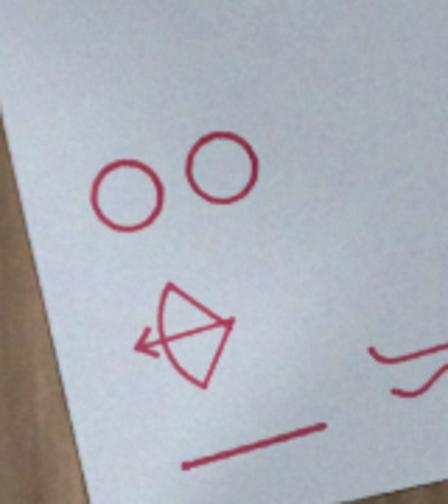

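{"name": "move", "arguments": {
  "target": [
    [0,0,0,0,0,0,-1,-1,-1,-1,-1,-1,0,-0.8,0.31525,0.18739,-0.03,0,0,0,-1,0.5,0.6,0.6,-0.15,1,-0.8,-0.85],
    [0,0,0,0,0,0,-1,-1,-1,-1,-1,-1,0,-0.8,0.31525,0.18739,-0.04,0,0,0,-1,0.5,0.6,0.6,-0.15,1,-0.8,-0.85],
    [0,0,0,0,0,0,-1,-1,-1,-1,-1,-1,0,-0.8,0.27896,0.18184,-0.04,0,0,0,-1,0.5,0.6,0.6,-0.15,1,-0.8,-0.85],
    [0,0,0,0,0,0,-1,-1,-1,-1,-1,-1,0,-0.8,0.27896,0.18184,-0.03,0,0,0,-1,0.5,0.6,0.6,-0.15,1,-0.8,-0.85],
    [0,0,0,0,0,0,-1,-1,-1,-1,-1,-1,0,-0.8,0.33359,0.13812,-0.03,0,0,0,-1,0.5,0.6,0.6,-0.15,1,-0.8,-0.85],
    [0,0,0,0,0,0,-1,-1,-1,-1,-1,-1,0,-0.8,0.33359,0.13812,-0.04,0,0,0,-1,0.5,0.6,0.6,-0.15,1,-0.8,-0.85],
    [0,0,0,0,0,0,-1,-1,-1,-1,-1,-1,0,-0.8,0.29624,0.12093,-0.04,0,0,0,-1,0.5,0.6,0.6,-0.15,1,-0.8,-0.85],
    [0,0,0,0,0,0,-1,-1,-1,-1,-1,-1,0,-0.8,0.2814,0.15056,-0.04,0,0,0,-1,0.5,0.6,0.6,-0.15,1,-0.8,-0.85],
    [0,0,0,0,0,0,-1,-1,-1,-1,-1,-1,0,-0.8,0.2814,0.15056,-0.03,0,0,0,-1,0.5,0.6,0.6,-0.15,1,-0.8,-0.85],
    [0,0,0,0,0,0,-1,-1,-1,-1,-1,-1,0,-0.8,0.33176,-0.09088,-0.03,0,0,0,-1,0.5,0.6,0.6,-0.15,1,-0.8,-0.85],
    [0,0,0,0,0,0,-1,-1,-1,-1,-1,-1,0,-0.8,0.33176,-0.09088,-0.04,0,0,0,-1,0.5,0.6,0.6,-0.15,1,-0.8,-0.85],
    [0,0,0,0,0,0,-1,-1,-1,-1,-1,-1,0,-0.8,0.35612,-0.18087,-0.04,0,0,0,-1,0.5,0.6,0.6,-0.15,1,-0.8,-0.85],
    [0,0,0,0,0,0,-1,-1,-1,-1,-1,-1,0,-0.8,0.35612,-0.18087,-0.03,0,0,0,-1,0.5,0.6,0.6,-0.15,1,-0.8,-0.85]
  ],
  "speed": [0.3,0.03,0.05,0.1,0.3,0.03,0.05,0.05,0.1,0.3,0.03,0.05,0.1]
}}

Scene clock: 203.43 s.
left_arm: end_effector_position=(+0.3765, +0.1653, +0.2147) hand_measured=(-1.000, -1.000, -1.000, -1.000, -1.000, -1.000) hand_load_n=(+0.0, +0.0, +0.0, +0.0, +0.0, +0.0) hand_stopped_by=(target, target, target, target, target, target) hand_force_limit=0.00 hand_speed=-0.80 end_effector_quat_wxyz=(+0.001, +0.211, +0.963, +0.169) | right_arm: end_effector_position=(+0.6553, +0.3067, +0.0662) hand_measured=(-1.000, +0.000, +0.010, +0.018, -0.152, +1.000) hand_load_n=(+0.0, +1.0, +8.0, +8.5, +8.0, +1.5) hand_stopped_by=(target, force, force, force, target, target) hand_force_limit=-0.80 hand_speed=-0.85 end_effector_quat_wxyz=(-0.299, +0.641, +0.299, +0.641)
Joint positions: left_arm=[3.574 -1.724 -1.762 2.129 -1.838 -0.678] | right_arm=[0.045 -0.995 1.96 -0.965 0.744 -4.712]
Joint torques (N m): left_arm=[0.17 33.48 20.85 -3.36 -1.7 0.32] | right_arm=[12.04 -30.62 -17.47 -3.28 -0.01 1.31]
Wrist force (N, zeroed by zero_wrist_force on right_arm): left_arm=[-0.3 0.2 -0.4] | right_arm=[-0.2 1.0 -0.6]
Wrist torque (N m, zeroed by zero_wrist_force on right_arm): left_arm=[0.04 0.04 -0.02] | right_arm=[0.23 0.02 0.12]
Wrist force, peak (N, zeroed by zero_wrist_force on right_arm): left_arm=[-0.1 0.2 -0.9] | right_arm=[3.6 0.5 0.5]
Hand target: left_arm +0.3765, +0.1653, +0.2147; +0.001, +0.211, +0.963, +0.169 | right_arm +0.6553, +0.3067, +0.0662; -0.299, +0.641, +0.299, +0.641
Off the commanded pose: left_arm 0.000 m, 0 deg | right_arm 0.000 m, 0 deg.
move: done

{"name": "move", "arguments": {
  "target": [
    [0,0,0,0,0,0,-1,-1,-1,-1,-1,-1,0,-0.8,-0.03394,0.24558,0,0,0,0,-1,0.5,0.6,0.6,-0.15,1,-0.8,-0.85],
    [0,0,0,0,0,0,-1,-1,-1,-1,-1,-1,0,-0.8,-0.03394,0.24558,-0.01,0,0,0,-1,0.5,0.6,0.6,-0.15,1,-0.8,-0.85],
    [0,0,0,0,0,0,-1,-1,-1,-1,-1,-1,0,-0.8,-0.02802,0.2401,-0.01,0,0,0,-1,0.5,0.6,0.6,-0.15,1,-0.8,-0.85],
    [0,0,0,0,0,0,-1,-1,-1,-1,-1,-1,0,-0.8,-0.02456,0.23411,-0.01,0,0,0,-1,0.5,0.6,0.6,-0.15,1,-0.8,-0.85],
    [0,0,0,0,0,0,-1,-1,-1,-1,-1,-1,0,-0.8,-0.02461,0.22744,-0.01,0,0,0,-1,0.5,0.6,0.6,-0.15,1,-0.8,-0.85],
    [0,0,0,0,0,0,-1,-1,-1,-1,-1,-1,0,-0.8,-0.02711,0.22027,-0.01,0,0,0,-1,0.5,0.6,0.6,-0.15,1,-0.8,-0.85],
    [0,0,0,0,0,0,-1,-1,-1,-1,-1,-1,0,-0.8,-0.02962,0.2131,-0.01,0,0,0,-1,0.5,0.6,0.6,-0.15,1,-0.8,-0.85],
    [0,0,0,0,0,0,-1,-1,-1,-1,-1,-1,0,-0.8,-0.02967,0.20642,-0.01,0,0,0,-1,0.5,0.6,0.6,-0.15,1,-0.8,-0.85],
    [0,0,0,0,0,0,-1,-1,-1,-1,-1,-1,0,-0.8,-0.02621,0.20044,-0.01,0,0,0,-1,0.5,0.6,0.6,-0.15,1,-0.8,-0.85],
    [0,0,0,0,0,0,-1,-1,-1,-1,-1,-1,0,-0.8,-0.02029,0.19496,-0.01,0,0,0,-1,0.5,0.6,0.6,-0.15,1,-0.8,-0.85],
    [0,0,0,0,0,0,-1,-1,-1,-1,-1,-1,0,-0.8,-0.01437,0.18948,-0.01,0,0,0,-1,0.5,0.6,0.6,-0.15,1,-0.8,-0.85],
    [0,0,0,0,0,0,-1,-1,-1,-1,-1,-1,0,-0.8,-0.01091,0.18349,-0.01,0,0,0,-1,0.5,0.6,0.6,-0.15,1,-0.8,-0.85],
    [0,0,0,0,0,0,-1,-1,-1,-1,-1,-1,0,-0.8,-0.01096,0.17682,-0.01,0,0,0,-1,0.5,0.6,0.6,-0.15,1,-0.8,-0.85],
    [0,0,0,0,0,0,-1,-1,-1,-1,-1,-1,0,-0.8,-0.01346,0.16965,-0.01,0,0,0,-1,0.5,0.6,0.6,-0.15,1,-0.8,-0.85],
    [0,0,0,0,0,0,-1,-1,-1,-1,-1,-1,0,-0.8,-0.01597,0.16248,-0.01,0,0,0,-1,0.5,0.6,0.6,-0.15,1,-0.8,-0.85]
  ],
  "speed": [0.3,0.03,0.022,0.022,0.022,0.022,0.022,0.022,0.022,0.022,0.022,0.022,0.022,0.022,0.022],
  "blend": [0,0,0.0015,0.0015,0.0015,0.0015,0.0015,0.0015,0.0015,0.0015,0.0015,0.0015,0.0015,0.0015,0]
}}

{"name": "move", "arguments": {
  "target": [
    [0,0,0,0,0,0,-1,-1,-1,-1,-1,-1,0,-0.8,-0.00005,-0.00668,0,0,0,0,-1,0.5,0.6,0.6,-0.15,1,-0.8,-0.85],
    [0,0,0,0,0,0,-1,-1,-1,-1,-1,-1,0,-0.8,0.00341,-0.01266,0,0,0,0,-1,0.5,0.6,0.6,-0.15,1,-0.8,-0.85],
    [0,0,0,0,0,0,-1,-1,-1,-1,-1,-1,0,-0.8,0.00933,-0.01814,0,0,0,0,-1,0.5,0.6,0.6,-0.15,1,-0.8,-0.85],
    [0,0,0,0,0,0,-1,-1,-1,-1,-1,-1,0,-0.8,0.00933,-0.01814,0.01,0,0,0,-1,0.5,0.6,0.6,-0.15,1,-0.8,-0.85],
    [0,0,0,0,0,0,-1,-1,-1,-1,-1,-1,0,-0.8,-0.03889,0.07722,0.01,0,0,0,-1,0.5,0.6,0.6,-0.15,1,-0.8,-0.85],
    [0,0,0,0,0,0,-1,-1,-1,-1,-1,-1,0,-0.8,-0.03889,0.07722,0,0,0,0,-1,0.5,0.6,0.6,-0.15,1,-0.8,-0.85],
    [0,0,0,0,0,0,-1,-1,-1,-1,-1,-1,0,-0.8,-0.03297,0.07174,0,0,0,0,-1,0.5,0.6,0.6,-0.15,1,-0.8,-0.85],
    [0,0,0,0,0,0,-1,-1,-1,-1,-1,-1,0,-0.8,-0.02951,0.06575,0,0,0,0,-1,0.5,0.6,0.6,-0.15,1,-0.8,-0.85],
    [0,0,0,0,0,0,-1,-1,-1,-1,-1,-1,0,-0.8,-0.02956,0.05908,0,0,0,0,-1,0.5,0.6,0.6,-0.15,1,-0.8,-0.85],
    [0,0,0,0,0,0,-1,-1,-1,-1,-1,-1,0,-0.8,-0.03206,0.05191,0,0,0,0,-1,0.5,0.6,0.6,-0.15,1,-0.8,-0.85],
    [0,0,0,0,0,0,-1,-1,-1,-1,-1,-1,0,-0.8,-0.03457,0.04474,0,0,0,0,-1,0.5,0.6,0.6,-0.15,1,-0.8,-0.85],
    [0,0,0,0,0,0,-1,-1,-1,-1,-1,-1,0,-0.8,-0.03462,0.03806,0,0,0,0,-1,0.5,0.6,0.6,-0.15,1,-0.8,-0.85],
    [0,0,0,0,0,0,-1,-1,-1,-1,-1,-1,0,-0.8,-0.03116,0.03208,0,0,0,0,-1,0.5,0.6,0.6,-0.15,1,-0.8,-0.85],
    [0,0,0,0,0,0,-1,-1,-1,-1,-1,-1,0,-0.8,-0.02524,0.0266,0,0,0,0,-1,0.5,0.6,0.6,-0.15,1,-0.8,-0.85],
    [0,0,0,0,0,0,-1,-1,-1,-1,-1,-1,0,-0.8,-0.01932,0.02112,0,0,0,0,-1,0.5,0.6,0.6,-0.15,1,-0.8,-0.85]
  ],
  "speed": [0.022,0.022,0.022,0.1,0.25,0.03,0.022,0.022,0.022,0.022,0.022,0.022,0.022,0.022,0.022],
  "blend": [0.0015,0.0015,0,0,0,0,0.0015,0.0015,0.0015,0.0015,0.0015,0.0015,0.0015,0.0015,0]
}}

{"name": "move", "arguments": {
  "target": [
    [0,0,0,0,0,0,-1,-1,-1,-1,-1,-1,0,-0.8,0.00346,-0.00599,0,0,0,0,-1,0.5,0.6,0.6,-0.15,1,-0.8,-0.85],
    [0,0,0,0,0,0,-1,-1,-1,-1,-1,-1,0,-0.8,0.00341,-0.01266,0,0,0,0,-1,0.5,0.6,0.6,-0.15,1,-0.8,-0.85],
    [0,0,0,0,0,0,-1,-1,-1,-1,-1,-1,0,-0.8,0.00091,-0.01983,0,0,0,0,-1,0.5,0.6,0.6,-0.15,1,-0.8,-0.85],
    [0,0,0,0,0,0,-1,-1,-1,-1,-1,-1,0,-0.8,-0.0016,-0.027,0,0,0,0,-1,0.5,0.6,0.6,-0.15,1,-0.8,-0.85],
    [0,0,0,0,0,0,-1,-1,-1,-1,-1,-1,0,-0.8,-0.00165,-0.03368,0,0,0,0,-1,0.5,0.6,0.6,-0.15,1,-0.8,-0.85],
    [0,0,0,0,0,0,-1,-1,-1,-1,-1,-1,0,-0.8,0.00181,-0.03966,0,0,0,0,-1,0.5,0.6,0.6,-0.15,1,-0.8,-0.85],
    [0,0,0,0,0,0,-1,-1,-1,-1,-1,-1,0,-0.8,0.00773,-0.04514,0,0,0,0,-1,0.5,0.6,0.6,-0.15,1,-0.8,-0.85],
    [0,0,0,0,0,0,-1,-1,-1,-1,-1,-1,0,-0.8,0.00773,-0.04514,0.01,0,0,0,-1,0.5,0.6,0.6,-0.15,1,-0.8,-0.85],
    [0,0,0,0,0,0,-1,-1,-1,-1,-1,-1,0,-0.8,-0.3,-0.1,0.05,0,0,0,-1,0.5,0.6,0.6,-0.15,1,-0.8,-0.85]
  ],
  "speed": [0.022,0.022,0.022,0.022,0.022,0.022,0.022,0.1,0.3],
  "blend": [0.0015,0.0015,0.0015,0.0015,0.0015,0.0015,0,0.003,0],
  "cameras": ["cam_above","cam_right_wrist"]
}}

{"name": "zoom_image", "arguments": {
  "camera": "cam_above",
  "region": [330, 60, 500, 220]
}}

{"name": "zoom_image", "arguments": {
  "camera": "cam_above",
  "region": [480, 60, 640, 220]
}}

Scene clock: 213.27 s.
left_arm: end_effector_position=(+0.3765, +0.1653, +0.2147) hand_measured=(-1.000, -1.000, -1.000, -1.000, -1.000, -1.000) hand_load_n=(+0.0, +0.5, +0.0, +0.0, +0.0, +0.0) hand_stopped_by=(target, target, target, target, target, target) hand_force_limit=0.00 hand_speed=-0.80 end_effector_quat_wxyz=(+0.001, +0.211, +0.963, +0.169) | right_arm: end_effector_position=(+0.6458, +0.4040, +0.0603) hand_measured=(-1.000, +0.000, +0.010, +0.018, -0.152, +1.000) hand_load_n=(+0.0, +0.5, +8.0, +9.0, +7.5, +1.5) hand_stopped_by=(target, force, force, force, target, target) hand_force_limit=-0.80 hand_speed=-0.85 end_effector_quat_wxyz=(-0.299, +0.641, +0.299, +0.641)
Joint positions: left_arm=[3.574 -1.724 -1.762 2.129 -1.838 -0.678] | right_arm=[0.253 -0.935 1.863 -0.928 0.952 -4.712]
Joint torques (N m): left_arm=[-0.4 33.51 21.61 -3.26 -1.94 0.13] | right_arm=[10.68 -33.26 -20.67 0.22 1.09 0.77]
Wrist force (N, zeroed by zero_wrist_force on right_arm): left_arm=[-0.2 0.2 -0.5] | right_arm=[0.3 0.4 -0.1]
Wrist torque (N m, zeroed by zero_wrist_force on right_arm): left_arm=[0.06 0.01 -0.02] | right_arm=[0.17 0.13 0.11]
Wrist force, peak (N, zeroed by zero_wrist_force on right_arm): left_arm=[0.1 -0.1 -0.9] | right_arm=[-0.5 2.7 -1.7]
Hand target: left_arm +0.3765, +0.1653, +0.2147; +0.001, +0.211, +0.963, +0.169 | right_arm +0.6457, +0.4042, +0.0602; -0.299, +0.641, +0.299, +0.641
Off the commanded pose: left_arm 0.000 m, 0 deg | right_arm 0.000 m, 0 deg.
move: done

Scene clock: 217.23 s.
left_arm: end_effector_position=(+0.3765, +0.1653, +0.2147) hand_measured=(-1.000, -1.000, -1.000, -1.000, -1.000, -1.000) hand_load_n=(+0.0, +0.0, +0.0, +0.0, +0.0, +0.0) hand_stopped_by=(target, target, target, target, target, target) hand_force_limit=0.00 hand_speed=-0.80 end_effector_quat_wxyz=(+0.001, +0.211, +0.963, +0.169) | right_arm: end_effector_position=(+0.6343, +0.4167, +0.0602) hand_measured=(-1.000, +0.000, +0.010, +0.018, -0.152, +1.000) hand_load_n=(+0.0, +1.0, +8.5, +8.5, +8.0, +1.5) hand_stopped_by=(target, force, force, force, target, target) hand_force_limit=-0.80 hand_speed=-0.85 end_effector_quat_wxyz=(-0.299, +0.641, +0.299, +0.641)
Joint positions: left_arm=[3.574 -1.724 -1.762 2.129 -1.838 -0.678] | right_arm=[0.284 -0.94 1.873 -0.933 0.983 -4.712]
Joint torques (N m): left_arm=[-0.2 33.4 20.23 -3.28 -1.93 0.23] | right_arm=[11.61 -40.13 -9.87 0 1.26 0.74]
Wrist force (N, zeroed by zero_wrist_force on right_arm): left_arm=[0.0 0.0 -0.4] | right_arm=[0.5 0.0 -0.1]
Wrist torque (N m, zeroed by zero_wrist_force on right_arm): left_arm=[0.02 0.00 0.00] | right_arm=[0.13 0.10 0.12]
Wrist force, peak (N, zeroed by zero_wrist_force on right_arm): left_arm=[-0.3 0.1 -0.8] | right_arm=[2.8 0.2 0.2]
Hand target: left_arm +0.3765, +0.1653, +0.2147; +0.001, +0.211, +0.963, +0.169 | right_arm +0.6341, +0.4169, +0.0602; -0.299, +0.641, +0.299, +0.641
Off the commanded pose: left_arm 0.000 m, 0 deg | right_arm 0.000 m, 0 deg.
move: done

Scene clock: 219.97 s.
left_arm: end_effector_position=(+0.3765, +0.1653, +0.2147) hand_measured=(-1.000, -1.000, -1.000, -1.000, -1.000, -1.000) hand_load_n=(+0.0, +0.0, +0.0, +0.0, +0.0, +0.0) hand_stopped_by=(target, target, target, target, target, target) hand_force_limit=0.00 hand_speed=-0.80 end_effector_quat_wxyz=(+0.001, +0.211, +0.963, +0.169) | right_arm: end_effector_position=(+0.4541, +0.3569, +0.0902) hand_measured=(-1.000, +0.000, +0.010, +0.018, -0.152, +1.000) hand_load_n=(+0.0, +1.0, +8.0, +8.5, +8.0, +1.5) hand_stopped_by=(target, force, force, force, target, target) hand_force_limit=-0.80 hand_speed=-0.85 end_effector_quat_wxyz=(-0.299, +0.641, +0.299, +0.641)
Joint positions: left_arm=[3.574 -1.724 -1.762 2.129 -1.838 -0.678] | right_arm=[0.261 -1.295 2.401 -1.107 0.959 -4.712]
Joint torques (N m): left_arm=[0.68 34.15 21.12 -3.35 -1.79 0.32] | right_arm=[-11.72 -32.25 -6.72 -1.01 -0.43 1.21]
Wrist force (N, zeroed by zero_wrist_force on right_arm): left_arm=[-0.2 0.1 -0.4] | right_arm=[-0.6 0.0 -0.2]
Wrist torque (N m, zeroed by zero_wrist_force on right_arm): left_arm=[0.05 0.02 -0.02] | right_arm=[0.02 0.10 0.08]
Wrist force, peak (N, zeroed by zero_wrist_force on right_arm): left_arm=[-0.4 0.3 -0.7] | right_arm=[-0.4 -1.7 -2.0]
Hand target: left_arm +0.3765, +0.1653, +0.2147; +0.001, +0.211, +0.963, +0.169 | right_arm +0.4541, +0.3569, +0.0902; -0.299, +0.641, +0.299, +0.641
Off the commanded pose: left_arm 0.000 m, 0 deg | right_arm 0.000 m, 0 deg.
move: done
camera_calibration:
cam_right_wrist: T_world_to_cam=[[0.722109, -0.619656, 0.307547, -0.139438], [-0.12338, -0.552808, -0.824124, 0.329796], [0.680688, 0.557162, -0.47564, -0.352042], [0, 0, 0, 1]] pos_world=[0.381011, 0.292054, 0.147231]
Images, in order (width x height): cam_above 896x504, cam_right_wrist 672x504.

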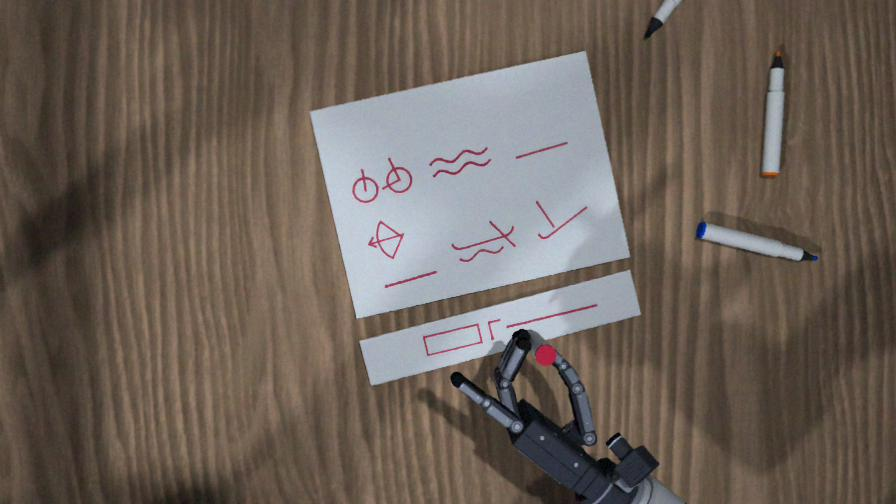

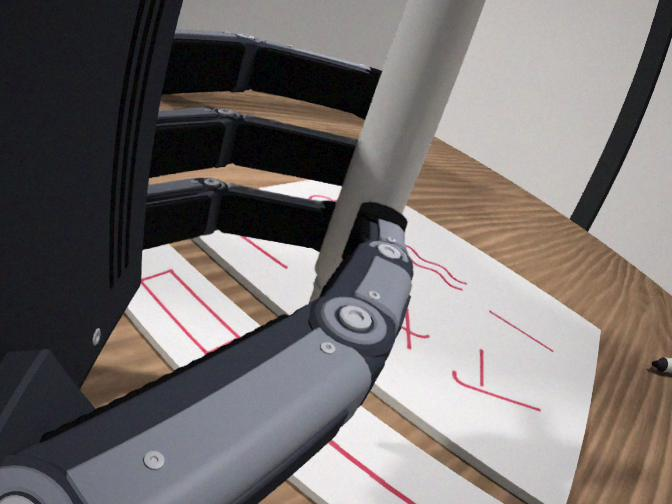

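Scaled by 2.965.

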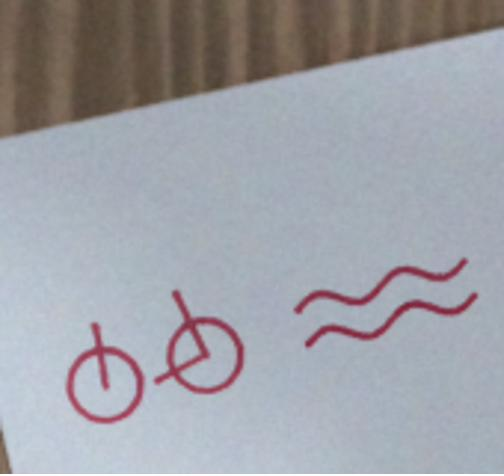

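Scaled by 3.150.

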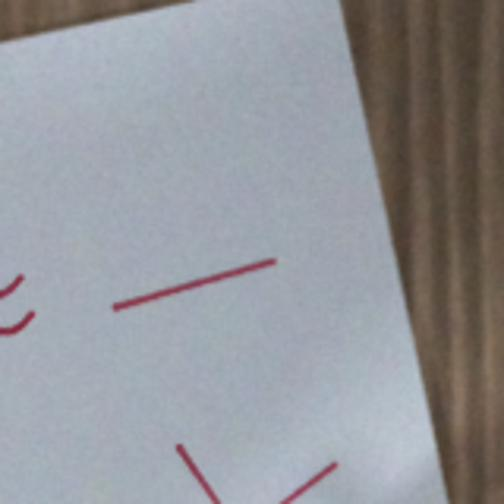

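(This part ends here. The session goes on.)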